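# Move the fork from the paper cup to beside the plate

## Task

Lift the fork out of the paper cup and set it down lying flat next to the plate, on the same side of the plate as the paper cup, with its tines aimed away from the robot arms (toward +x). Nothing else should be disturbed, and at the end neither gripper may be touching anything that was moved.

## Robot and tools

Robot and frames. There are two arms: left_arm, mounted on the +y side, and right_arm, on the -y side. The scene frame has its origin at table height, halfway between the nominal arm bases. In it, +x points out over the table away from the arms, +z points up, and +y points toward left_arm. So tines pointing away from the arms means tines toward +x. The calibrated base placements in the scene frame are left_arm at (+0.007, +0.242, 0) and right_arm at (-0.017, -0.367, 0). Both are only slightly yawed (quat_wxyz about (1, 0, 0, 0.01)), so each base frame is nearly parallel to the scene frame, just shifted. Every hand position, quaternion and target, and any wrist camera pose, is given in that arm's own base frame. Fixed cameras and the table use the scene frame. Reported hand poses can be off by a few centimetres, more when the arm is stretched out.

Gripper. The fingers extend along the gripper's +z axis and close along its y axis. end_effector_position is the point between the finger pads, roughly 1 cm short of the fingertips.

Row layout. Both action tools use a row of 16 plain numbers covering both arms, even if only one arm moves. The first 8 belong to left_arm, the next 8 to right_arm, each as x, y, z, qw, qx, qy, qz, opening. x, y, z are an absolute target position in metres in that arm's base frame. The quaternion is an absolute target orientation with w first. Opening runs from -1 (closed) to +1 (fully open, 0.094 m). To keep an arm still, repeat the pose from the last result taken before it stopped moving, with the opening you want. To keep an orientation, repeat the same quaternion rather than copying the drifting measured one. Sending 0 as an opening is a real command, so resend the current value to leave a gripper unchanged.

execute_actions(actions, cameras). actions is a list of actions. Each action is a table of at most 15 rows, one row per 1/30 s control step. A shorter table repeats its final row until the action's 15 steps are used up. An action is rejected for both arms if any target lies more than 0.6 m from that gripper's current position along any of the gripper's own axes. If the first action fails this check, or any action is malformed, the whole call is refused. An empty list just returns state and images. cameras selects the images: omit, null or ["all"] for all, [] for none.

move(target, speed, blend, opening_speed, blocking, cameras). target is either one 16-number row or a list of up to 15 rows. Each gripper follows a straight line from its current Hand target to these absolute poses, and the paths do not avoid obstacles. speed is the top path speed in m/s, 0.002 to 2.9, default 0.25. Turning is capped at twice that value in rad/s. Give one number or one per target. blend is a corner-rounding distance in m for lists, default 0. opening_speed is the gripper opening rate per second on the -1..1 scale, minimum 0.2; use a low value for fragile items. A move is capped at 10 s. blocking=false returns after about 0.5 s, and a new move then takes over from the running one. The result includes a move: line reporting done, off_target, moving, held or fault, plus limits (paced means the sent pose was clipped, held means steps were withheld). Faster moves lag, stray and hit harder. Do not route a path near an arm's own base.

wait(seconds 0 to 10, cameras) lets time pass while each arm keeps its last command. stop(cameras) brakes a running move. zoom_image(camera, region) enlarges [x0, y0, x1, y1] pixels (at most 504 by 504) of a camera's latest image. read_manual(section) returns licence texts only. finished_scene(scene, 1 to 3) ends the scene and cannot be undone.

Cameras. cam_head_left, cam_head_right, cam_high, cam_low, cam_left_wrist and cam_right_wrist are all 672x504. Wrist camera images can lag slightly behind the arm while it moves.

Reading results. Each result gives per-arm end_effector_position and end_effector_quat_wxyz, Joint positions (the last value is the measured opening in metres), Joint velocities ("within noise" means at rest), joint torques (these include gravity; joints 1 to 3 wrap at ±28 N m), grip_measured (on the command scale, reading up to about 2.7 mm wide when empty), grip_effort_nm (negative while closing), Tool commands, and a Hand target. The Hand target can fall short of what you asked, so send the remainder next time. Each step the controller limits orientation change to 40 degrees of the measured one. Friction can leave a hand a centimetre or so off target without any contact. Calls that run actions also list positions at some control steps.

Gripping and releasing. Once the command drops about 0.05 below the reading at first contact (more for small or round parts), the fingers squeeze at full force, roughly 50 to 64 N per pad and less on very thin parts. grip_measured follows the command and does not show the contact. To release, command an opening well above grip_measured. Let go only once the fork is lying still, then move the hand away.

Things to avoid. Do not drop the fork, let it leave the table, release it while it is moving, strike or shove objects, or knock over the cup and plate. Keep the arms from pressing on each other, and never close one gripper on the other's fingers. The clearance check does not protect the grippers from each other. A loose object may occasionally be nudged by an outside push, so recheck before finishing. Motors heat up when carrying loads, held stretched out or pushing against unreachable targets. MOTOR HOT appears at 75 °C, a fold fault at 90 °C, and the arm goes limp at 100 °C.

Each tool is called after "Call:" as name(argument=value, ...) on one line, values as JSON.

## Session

Call:
execute_actions(actions=[])

Scene clock: 0.00 s.
left_arm: end_effector_position=(+0.2128, -0.2020, +0.2307) grip_measured=+1.000 grip_effort_nm=n/a end_effector_quat_wxyz=(+0.486, +0.114, +0.787, -0.363) | right_arm: end_effector_position=(+0.2337, +0.0769, +0.2353) grip_measured=+1.000 grip_effort_nm=n/a end_effector_quat_wxyz=(+0.537, +0.121, +0.761, +0.342)
Joint positions: left_arm=[-0.73 0.607 0.475 -0.136 0.054 -0.483 0.094] | right_arm=[0.084 0.298 0.409 -0.31 -0.32 0.661 0.094]
Joint velocities: within noise
Joint torques (N m): no reading
Heat: left arm: 27 °C; right arm: 27 °C.
Hand target: left_arm +0.2132, -0.2023, +0.2417; +0.496, +0.114, +0.778, -0.369 | right_arm +0.2329, +0.0770, +0.2453; +0.548, +0.115, +0.754, +0.344
Tool commands: left_gripper/opening=+1.0 right_gripper/opening=+1.0
camera_calibration:
cam_left_wrist: T_world_to_cam=[[-0.537337, -0.705998, 0.461341, -0.134741], [-0.74777, 0.14586, -0.647738, 0.376582], [0.39001, -0.693031, -0.6063, 0.0076883], [0, 0, 0, 1]] pos_world=[0.206197, -0.144727, 0.31075]
cam_right_wrist: T_world_to_cam=[[0.206812, -0.729378, -0.652102, 0.162701], [-0.742569, 0.31696, -0.590024, 0.32791], [0.63704, 0.606255, -0.476062, 0.00609509], [0, 0, 0, 1]] pos_world=[0.205964, 0.011041, 0.302474]

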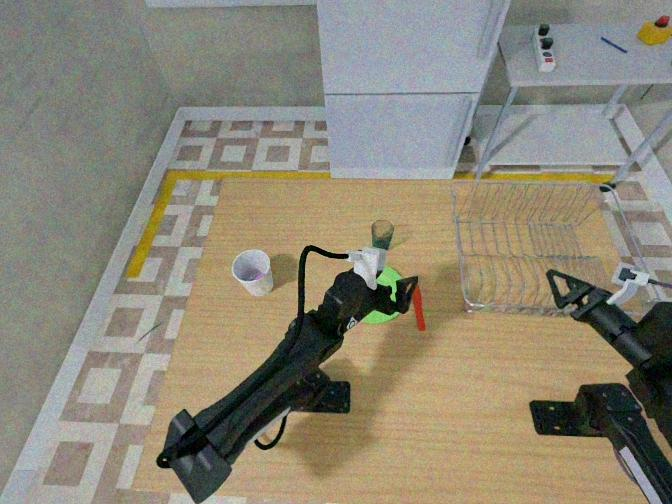

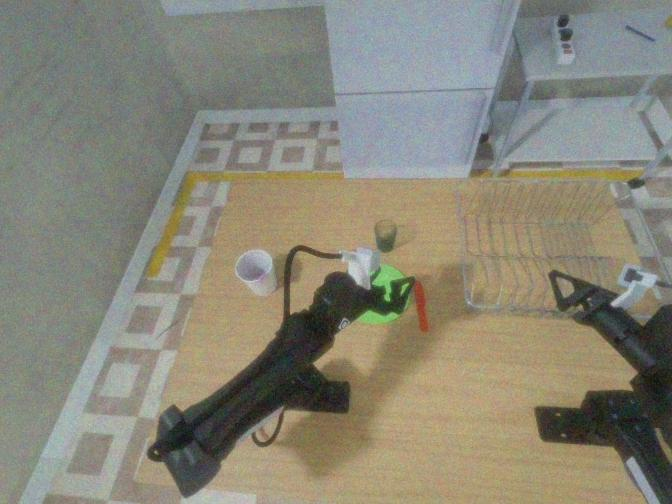

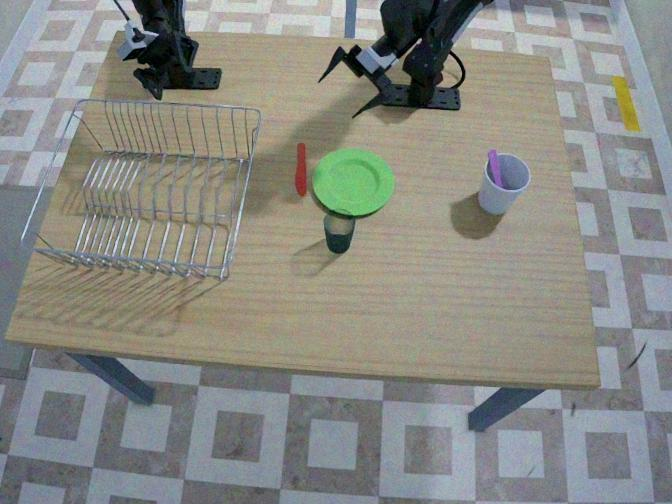

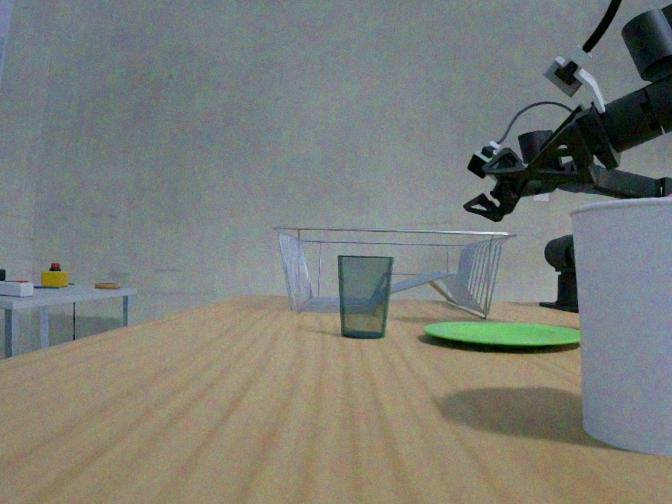

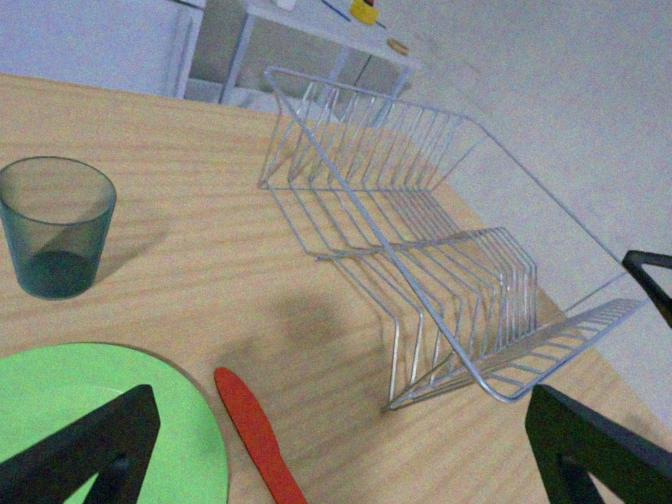

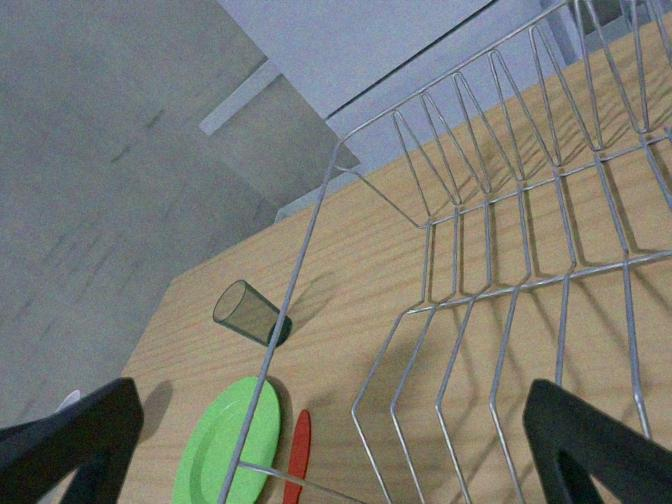

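Call:
move(target=[[0.28, -0.12, 0.25, 0.2549, 0.1677, 0.9512, -0.0449, 0, 0.2337, 0.0769, 0.2353, 0.537, 0.121, 0.761, 0.342, 1], [0.25, 0.06, 0.23, 0.0872, 0, 0.9962, 0, 0, 0.2337, 0.0769, 0.2353, 0.537, 0.121, 0.761, 0.342, 1], [0.260, 0.139, 0.205, 0.0430, -0.1735, 0.9839, 0.0076, 0, 0.2337, 0.0769, 0.2353, 0.537, 0.121, 0.761, 0.342, 1]], speed=0.3, blend=0.03, cameras=["cam_left_wrist", "cam_high"])

Scene clock: 9.93 s.
left_arm: end_effector_position=(+0.2578, +0.1359, +0.1974) grip_measured=+0.003 grip_effort_nm=-0.159 end_effector_quat_wxyz=(+0.035, -0.168, +0.985, +0.001) | right_arm: end_effector_position=(+0.2337, +0.0769, +0.2353) grip_measured=+1.000 grip_effort_nm=-0.002 end_effector_quat_wxyz=(+0.537, +0.121, +0.761, +0.342)
Joint positions: left_arm=[0.494 1.611 1.622 -1.515 0.02 0.157 0.047] | right_arm=[0.084 0.298 0.409 -0.31 -0.32 0.661 0.094]
Joint velocities: within noise
Joint torques (N m): left_arm=[0.27 -6.28 8.94 0.07 -0.08 -0.08] | right_arm=[-0.06 1.16 7.36 2.31 0 0.02]
Heat: left arm: 30 °C; right arm: 28 °C.
Hand target: left_arm +0.2599, +0.1389, +0.2049; +0.043, -0.173, +0.984, +0.008 | right_arm +0.2337, +0.0769, +0.2352; +0.537, +0.121, +0.761, +0.342
Off the commanded pose: left_arm 0.009 m, 1 deg | right_arm 0.000 m, 0 deg.
move: done
camera_calibration:
cam_left_wrist: T_world_to_cam=[[0.328668, -0.944315, 0.0156888, 0.0404112], [-0.877718, -0.299271, 0.374229, 0.231729], [-0.348695, -0.136767, -0.927203, 0.382317], [0, 0, 0, 1]] pos_world=[0.323423, 0.159799, 0.267132]
Images, in order (width x height): cam_high 672x504, cam_left_wrist 672x504.

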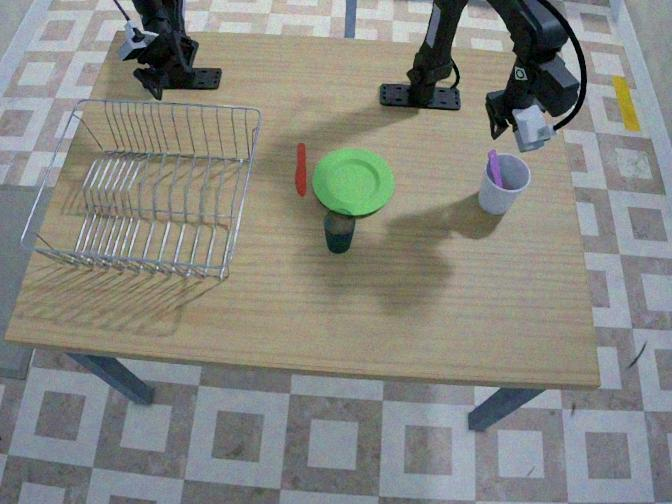

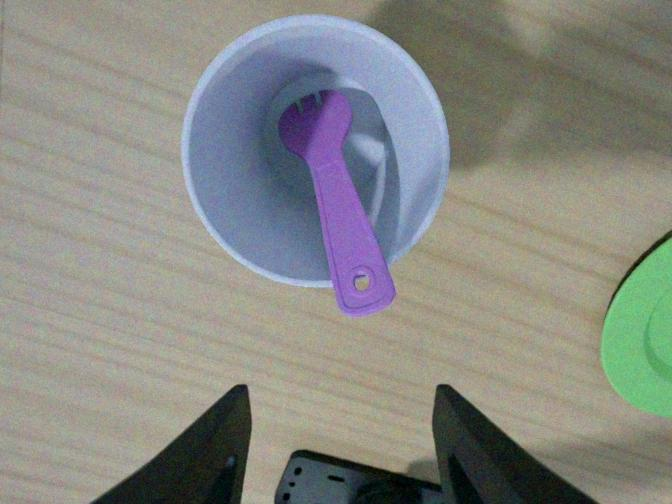

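Call:
move(target=[[0.261, 0.1256, 0.17, 0.0415, -0.3046, 0.9515, 0.0133, 0, 0.2337, 0.0769, 0.2353, 0.537, 0.121, 0.761, 0.342, 1], [0.261, 0.1256, 0.1315, 0.0415, -0.3046, 0.9515, 0.0133, 0, 0.2337, 0.0769, 0.2353, 0.537, 0.121, 0.761, 0.342, 1]], speed=[0.15, 0.08], blend=0.01, cameras=["cam_left_wrist"])

Scene clock: 18.83 s.
left_arm: end_effector_position=(+0.2573, +0.1234, +0.1249) grip_measured=+0.003 grip_effort_nm=-0.168 end_effector_quat_wxyz=(+0.018, -0.302, +0.953, +0.004) | right_arm: end_effector_position=(+0.2337, +0.0769, +0.2353) grip_measured=+1.000 grip_effort_nm=0.007 end_effector_quat_wxyz=(+0.537, +0.121, +0.761, +0.342)
Joint positions: left_arm=[0.441 1.587 1.309 -1.256 -0.004 -0.173 0.047] | right_arm=[0.084 0.298 0.409 -0.31 -0.32 0.661 0.094]
Joint velocities: within noise
Joint torques (N m): left_arm=[-0.27 -9.25 5.57 0.34 -0.13 -0.11] | right_arm=[-0.05 1.26 7.5 2.29 -0.01 0]
Heat: left arm: 30 °C; right arm: 29 °C.
Hand target: left_arm +0.2609, +0.1256, +0.1317; +0.041, -0.305, +0.951, +0.013 | right_arm +0.2337, +0.0769, +0.2352; +0.537, +0.121, +0.761, +0.342
Off the commanded pose: left_arm 0.008 m, 3 deg | right_arm 0.000 m, 0 deg.
move: off_target (left_arm)
camera_calibration:
cam_left_wrist: T_world_to_cam=[[0.575041, -0.818075, 0.00905484, -0.0481721], [-0.750431, -0.52302, 0.404107, 0.245724], [-0.325854, -0.239173, -0.914667, 0.318554], [0, 0, 0, 1]] pos_world=[0.315902, 0.1653, 0.192508]
Images, in order (width x height): cam_left_wrist 672x504.

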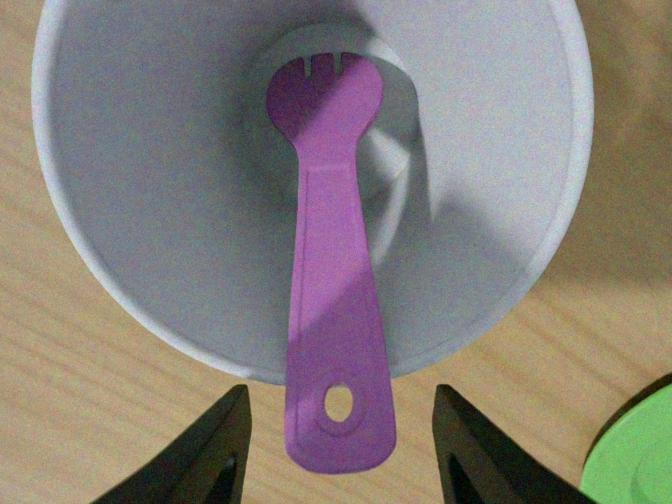

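Call:
move(target=[[0.261, 0.1256, 0.139, 0.0415, -0.3046, 0.9515, 0.0133, 0, 0.2337, 0.0769, 0.2353, 0.537, 0.121, 0.761, 0.342, 1], [0.261, 0.1256, 0.139, 0.0415, -0.3046, 0.9515, 0.0133, -0.58, 0.2337, 0.0769, 0.2353, 0.537, 0.121, 0.761, 0.342, 1]], speed=0.05, opening_speed=0.4, cameras=["cam_left_wrist"])

Scene clock: 24.50 s.
left_arm: end_effector_position=(+0.2574, +0.1236, +0.1249) grip_measured=-0.523 grip_effort_nm=-1.033 end_effector_quat_wxyz=(+0.019, -0.302, +0.953, +0.005) | right_arm: end_effector_position=(+0.2337, +0.0769, +0.2353) grip_measured=+1.000 grip_effort_nm=-0.012 end_effector_quat_wxyz=(+0.537, +0.121, +0.761, +0.342)
Joint positions: left_arm=[0.441 1.587 1.309 -1.255 -0.004 -0.173 0.022] | right_arm=[0.084 0.298 0.409 -0.31 -0.32 0.661 0.094]
Joint velocities: within noise
Joint torques (N m): left_arm=[-0.25 -9.39 8.08 0.07 -0.13 -0.1] | right_arm=[0.08 1.31 7.49 2.28 0.01 0.01]
Heat: left arm: 30 °C; right arm: 30 °C.
Hand target: left_arm +0.2607, +0.1255, +0.1389; +0.042, -0.305, +0.951, +0.013 | right_arm +0.2337, +0.0769, +0.2352; +0.537, +0.121, +0.761, +0.342
Off the commanded pose: left_arm 0.015 m, 3 deg | right_arm 0.000 m, 0 deg.
move: off_target (left_arm); target 2's new opening was sent with left_arm's hand 0.015 m and 3 deg from that target
camera_calibration:
cam_left_wrist: T_world_to_cam=[[0.575388, -0.817837, 0.00842637, -0.0480937], [-0.750341, -0.523746, 0.403335, 0.246144], [-0.325449, -0.238397, -0.915014, 0.318445], [0, 0, 0, 1]] pos_world=[0.316002, 0.1655, 0.192509]
Images, in order (width x height): cam_left_wrist 672x504.

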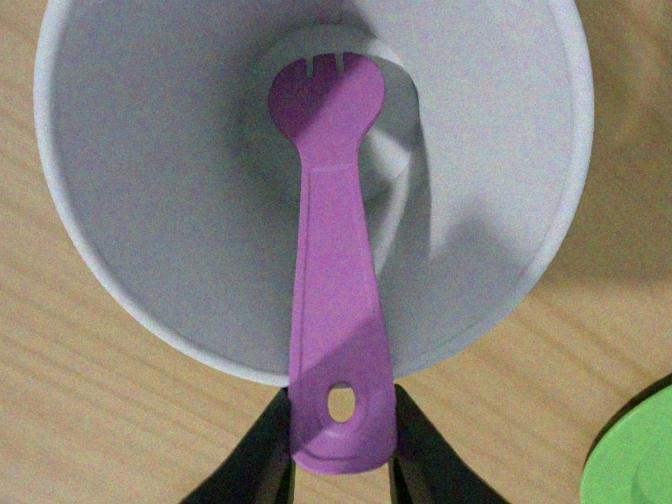

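Call:
move(target=[[0.261, 0.1258, 0.22, 0.0415, -0.3046, 0.9515, 0.0133, -0.59, 0.2337, 0.0769, 0.2353, 0.537, 0.121, 0.761, 0.342, 1], [0.258, 0.126, 0.266, 0.0831, -0.3037, 0.9488, 0.0266, -0.59, 0.2337, 0.0769, 0.2353, 0.537, 0.121, 0.761, 0.342, 1], [0.25, 0.08, 0.262, 0.2566, -0.126, 0.9576, 0.0338, -0.59, 0.2337, 0.0769, 0.2353, 0.537, 0.121, 0.761, 0.342, 1], [0.245, -0.01, 0.115, 0.2588, 0, 0.9659, 0, -0.59, 0.2337, 0.0769, 0.2353, 0.537, 0.121, 0.761, 0.342, 1]], speed=[0.13, 0.15, 0.2, 0.2], blend=[0.02, 0.015, 0.03, 0], cameras=["cam_left_wrist", "cam_high", "cam_low"])

Scene clock: 36.00 s.
left_arm: end_effector_position=(+0.2386, -0.0105, +0.1105) grip_measured=-0.525 grip_effort_nm=-1.053 end_effector_quat_wxyz=(+0.239, +0.004, +0.971, -0.003) | right_arm: end_effector_position=(+0.2337, +0.0769, +0.2353) grip_measured=+1.000 grip_effort_nm=0.002 end_effector_quat_wxyz=(+0.537, +0.121, +0.761, +0.342)
Joint positions: left_arm=[-0.065 0.974 0.708 -0.823 -0.022 -0.05 0.022] | right_arm=[0.084 0.298 0.409 -0.31 -0.32 0.661 0.094]
Joint velocities: within noise
Joint torques (N m): left_arm=[-0.28 -2.74 6.42 1.08 -0.12 -0.09] | right_arm=[0.05 1.25 7.6 2.31 -0.02 0]
Heat: left arm: 30 °C; right arm: 31 °C.
Hand target: left_arm +0.2447, -0.0100, +0.1152; +0.259, +0.000, +0.966, +0.000 | right_arm +0.2337, +0.0769, +0.2352; +0.537, +0.121, +0.761, +0.342
Off the commanded pose: left_arm 0.008 m, 2 deg | right_arm 0.000 m, 0 deg.
move: done
camera_calibration:
cam_left_wrist: T_world_to_cam=[[-0.0138544, -0.999868, 0.00845254, -0.00815203], [-0.999482, 0.0136024, -0.0291767, 0.280435], [0.0290578, -0.00885238, -0.999539, 0.194324], [0, 0, 0, 1]] pos_world=[0.27453, -0.0102453, 0.202485]
Images, in order (width x height): cam_high 672x504, cam_low 672x504, cam_left_wrist 672x504.

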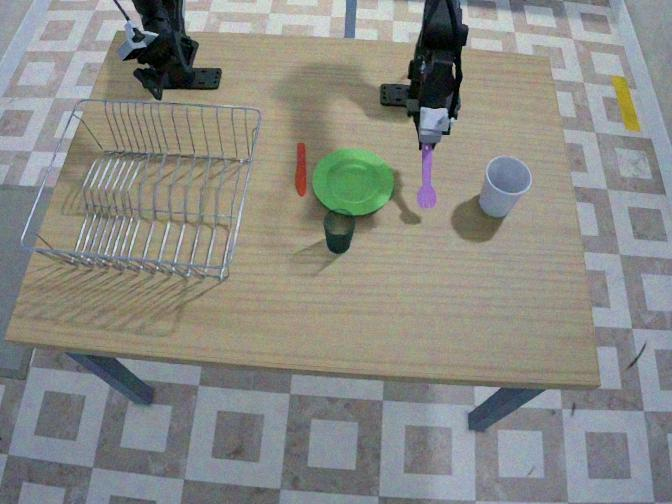

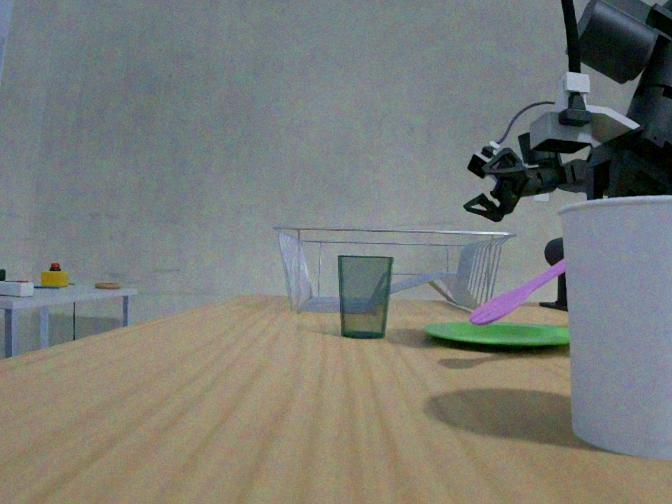

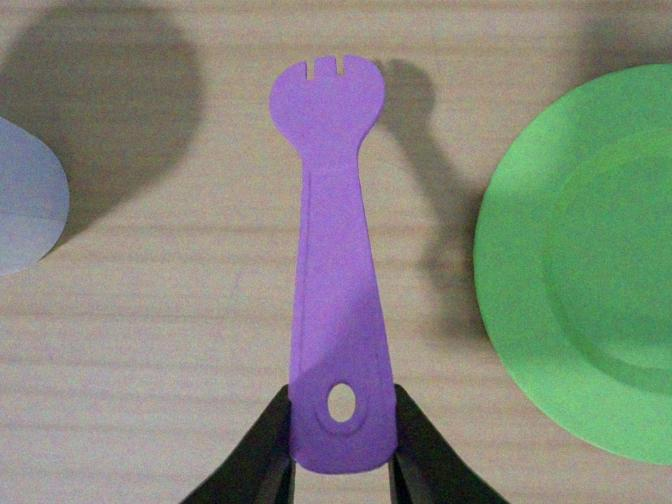

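Call:
move(target=[[0.245, -0.01, 0.065, 0.2588, 0, 0.9659, 0, -0.59, 0.2337, 0.0769, 0.2353, 0.537, 0.121, 0.761, 0.342, 1], [0.244, -0.01, 0.019, 0.2588, 0, 0.9659, 0, -0.59, 0.2337, 0.0769, 0.2353, 0.537, 0.121, 0.761, 0.342, 1]], speed=[0.1, 0.04], blend=0.01, cameras=["cam_left_wrist", "cam_low"])

Scene clock: 42.13 s.
left_arm: end_effector_position=(+0.2436, -0.0102, +0.0221) grip_measured=-0.531 grip_effort_nm=-1.057 end_effector_quat_wxyz=(+0.256, +0.004, +0.967, -0.002) | right_arm: end_effector_position=(+0.2337, +0.0769, +0.2353) grip_measured=+1.000 grip_effort_nm=0.002 end_effector_quat_wxyz=(+0.537, +0.121, +0.761, +0.342)
Joint positions: left_arm=[-0.065 1.08 0.373 -0.346 -0.027 -0.051 0.022] | right_arm=[0.084 0.298 0.409 -0.31 -0.32 0.661 0.094]
Joint velocities: within noise
Joint torques (N m): left_arm=[-0.27 -1.22 5.01 1.06 -0.11 -0.1] | right_arm=[-0.05 1.29 7.53 2.29 -0.01 0.03]
Heat: left arm: 30 °C; right arm: 31 °C.
Hand target: left_arm +0.2439, -0.0100, +0.0191; +0.259, +0.000, +0.966, +0.000 | right_arm +0.2337, +0.0769, +0.2352; +0.537, +0.121, +0.761, +0.342
Off the commanded pose: left_arm 0.003 m, 1 deg | right_arm 0.000 m, 0 deg.
move: done
camera_calibration:
cam_left_wrist: T_world_to_cam=[[-0.0125277, -0.999898, 0.00680385, -0.00736823], [-0.997803, 0.0120581, -0.0651517, 0.283239], [0.0650631, -0.0076051, -0.997852, 0.0970082], [0, 0, 0, 1]] pos_world=[0.276213, -0.0100451, 0.115303]
Images, in order (width x height): cam_low 672x504, cam_left_wrist 672x504.

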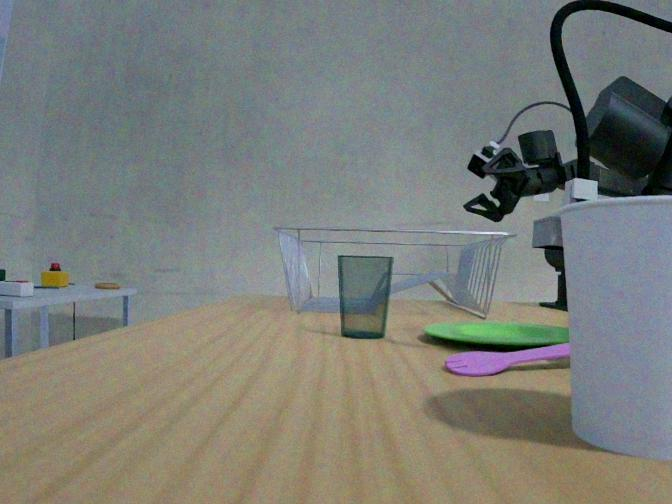

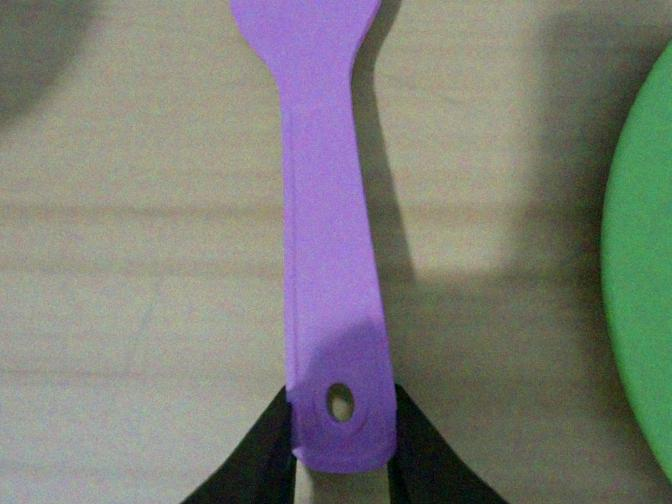

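Call:
move(target=[0.244, -0.01, 0.0195, 0.2588, 0, 0.9659, 0, -0.25, 0.2337, 0.0769, 0.2353, 0.537, 0.121, 0.761, 0.342, 1], speed=0.03, opening_speed=0.3, cameras=["cam_left_wrist"])

Call:
move(target=[0.215, -0.01, 0.12, 0.2588, 0, 0.9659, 0, -0.25, 0.2337, 0.0769, 0.2353, 0.537, 0.121, 0.761, 0.342, 1], speed=0.2, cameras=["cam_left_wrist", "cam_low", "cam_high"])

Scene clock: 49.40 s.
left_arm: end_effector_position=(+0.2439, -0.0098, +0.0223) grip_measured=-0.253 grip_effort_nm=0.115 end_effector_quat_wxyz=(+0.257, +0.003, +0.966, -0.001) | right_arm: end_effector_position=(+0.2337, +0.0769, +0.2353) grip_measured=+1.000 grip_effort_nm=-0.007 end_effector_quat_wxyz=(+0.537, +0.121, +0.761, +0.342)
Joint positions: left_arm=[-0.065 1.08 0.373 -0.345 -0.029 -0.052 0.035] | right_arm=[0.084 0.298 0.409 -0.31 -0.32 0.661 0.094]
Joint velocities: within noise
Joint torques (N m): left_arm=[-0.29 -1.31 5.27 1.02 -0.09 -0.09] | right_arm=[-0.12 1.22 7.41 2.32 -0.04 0.04]
Heat: left arm: 29 °C; right arm: 31 °C.
Hand target: left_arm +0.2440, -0.0100, +0.0197; +0.259, +0.000, +0.966, +0.000 | right_arm +0.2337, +0.0769, +0.2352; +0.537, +0.121, +0.761, +0.342
Off the commanded pose: left_arm 0.003 m, 0 deg | right_arm 0.000 m, 0 deg.
move: done
camera_calibration:
cam_left_wrist: T_world_to_cam=[[-0.00997624, -0.999936, 0.00533982, -0.00750307], [-0.99775, 0.00960009, -0.0663544, 0.283548], [0.0662989, -0.00598978, -0.997782, 0.0968639], [0, 0, 0, 1]] pos_world=[0.276413, -0.00964448, 0.115504]
Images, in order (width x height): cam_left_wrist 672x504.

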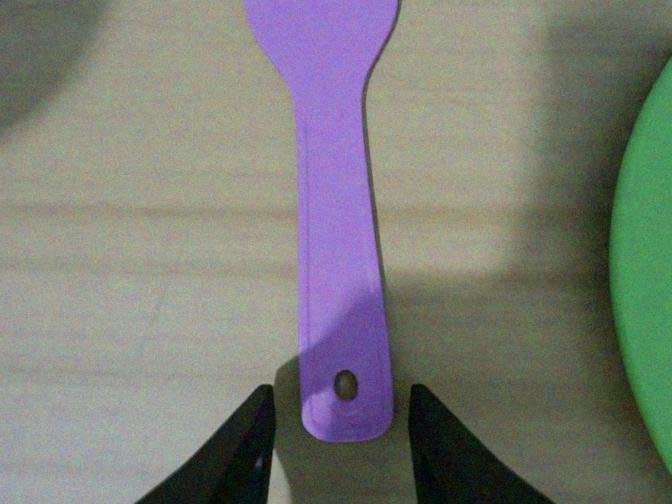

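Scene clock: 50.87 s.
left_arm: end_effector_position=(+0.2112, -0.0107, +0.1086) grip_measured=-0.253 grip_effort_nm=0.105 end_effector_quat_wxyz=(+0.245, +0.004, +0.970, -0.003) | right_arm: end_effector_position=(+0.2337, +0.0769, +0.2353) grip_measured=+1.000 grip_effort_nm=0.002 end_effector_quat_wxyz=(+0.537, +0.121, +0.761, +0.342)
Joint positions: left_arm=[-0.082 0.831 0.645 -0.892 -0.031 -0.065 0.035] | right_arm=[0.084 0.298 0.409 -0.31 -0.32 0.661 0.094]
Joint velocities: within noise
Joint torques (N m): left_arm=[-0.31 -1.37 9.51 0.71 -0.14 -0.11] | right_arm=[0.06 1.42 7.56 2.32 -0.01 0.03]
Heat: left arm: 30 °C; right arm: 32 °C.
Hand target: left_arm +0.2149, -0.0101, +0.1198; +0.259, +0.000, +0.966, +0.000 | right_arm +0.2337, +0.0769, +0.2352; +0.537, +0.121, +0.761, +0.342
Off the commanded pose: left_arm 0.012 m, 2 deg | right_arm 0.000 m, 0 deg.
move: off_target (left_arm)
camera_calibration:
cam_left_wrist: T_world_to_cam=[[-0.0138459, -0.999871, 0.00819549, -0.00868473], [-0.999068, 0.0134988, -0.0410016, 0.254177], [0.0408856, -0.00875555, -0.999125, 0.190665], [0, 0, 0, 1]] pos_world=[0.246025, -0.0104453, 0.200991]
Images, in order (width x height): cam_high 672x504, cam_low 672x504, cam_left_wrist 672x504.

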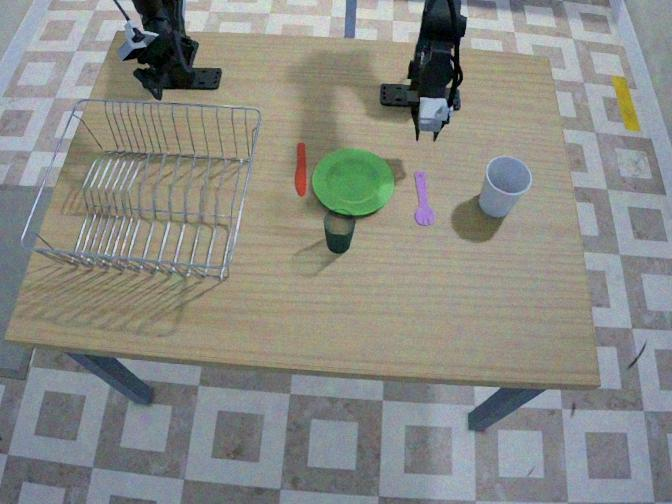

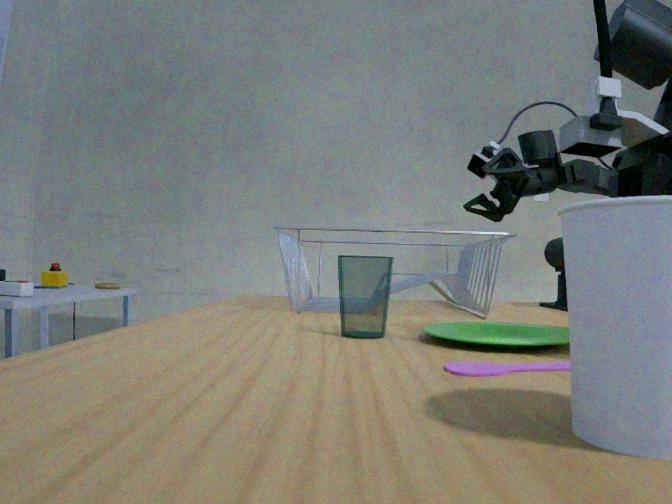

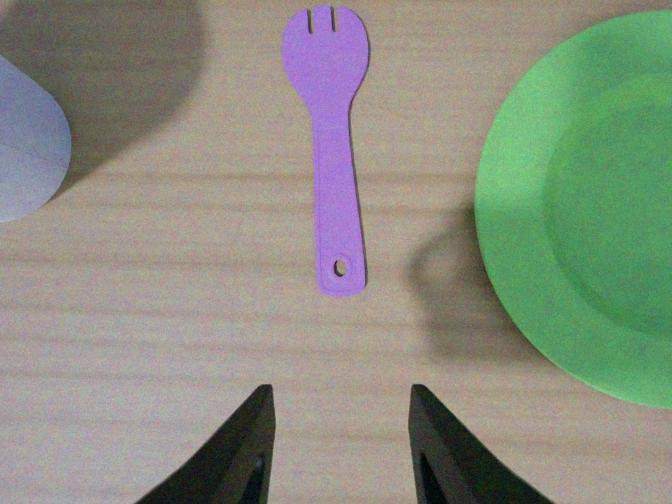

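Call:
finished_scene(scene=3)

The scene is finished: the task was done.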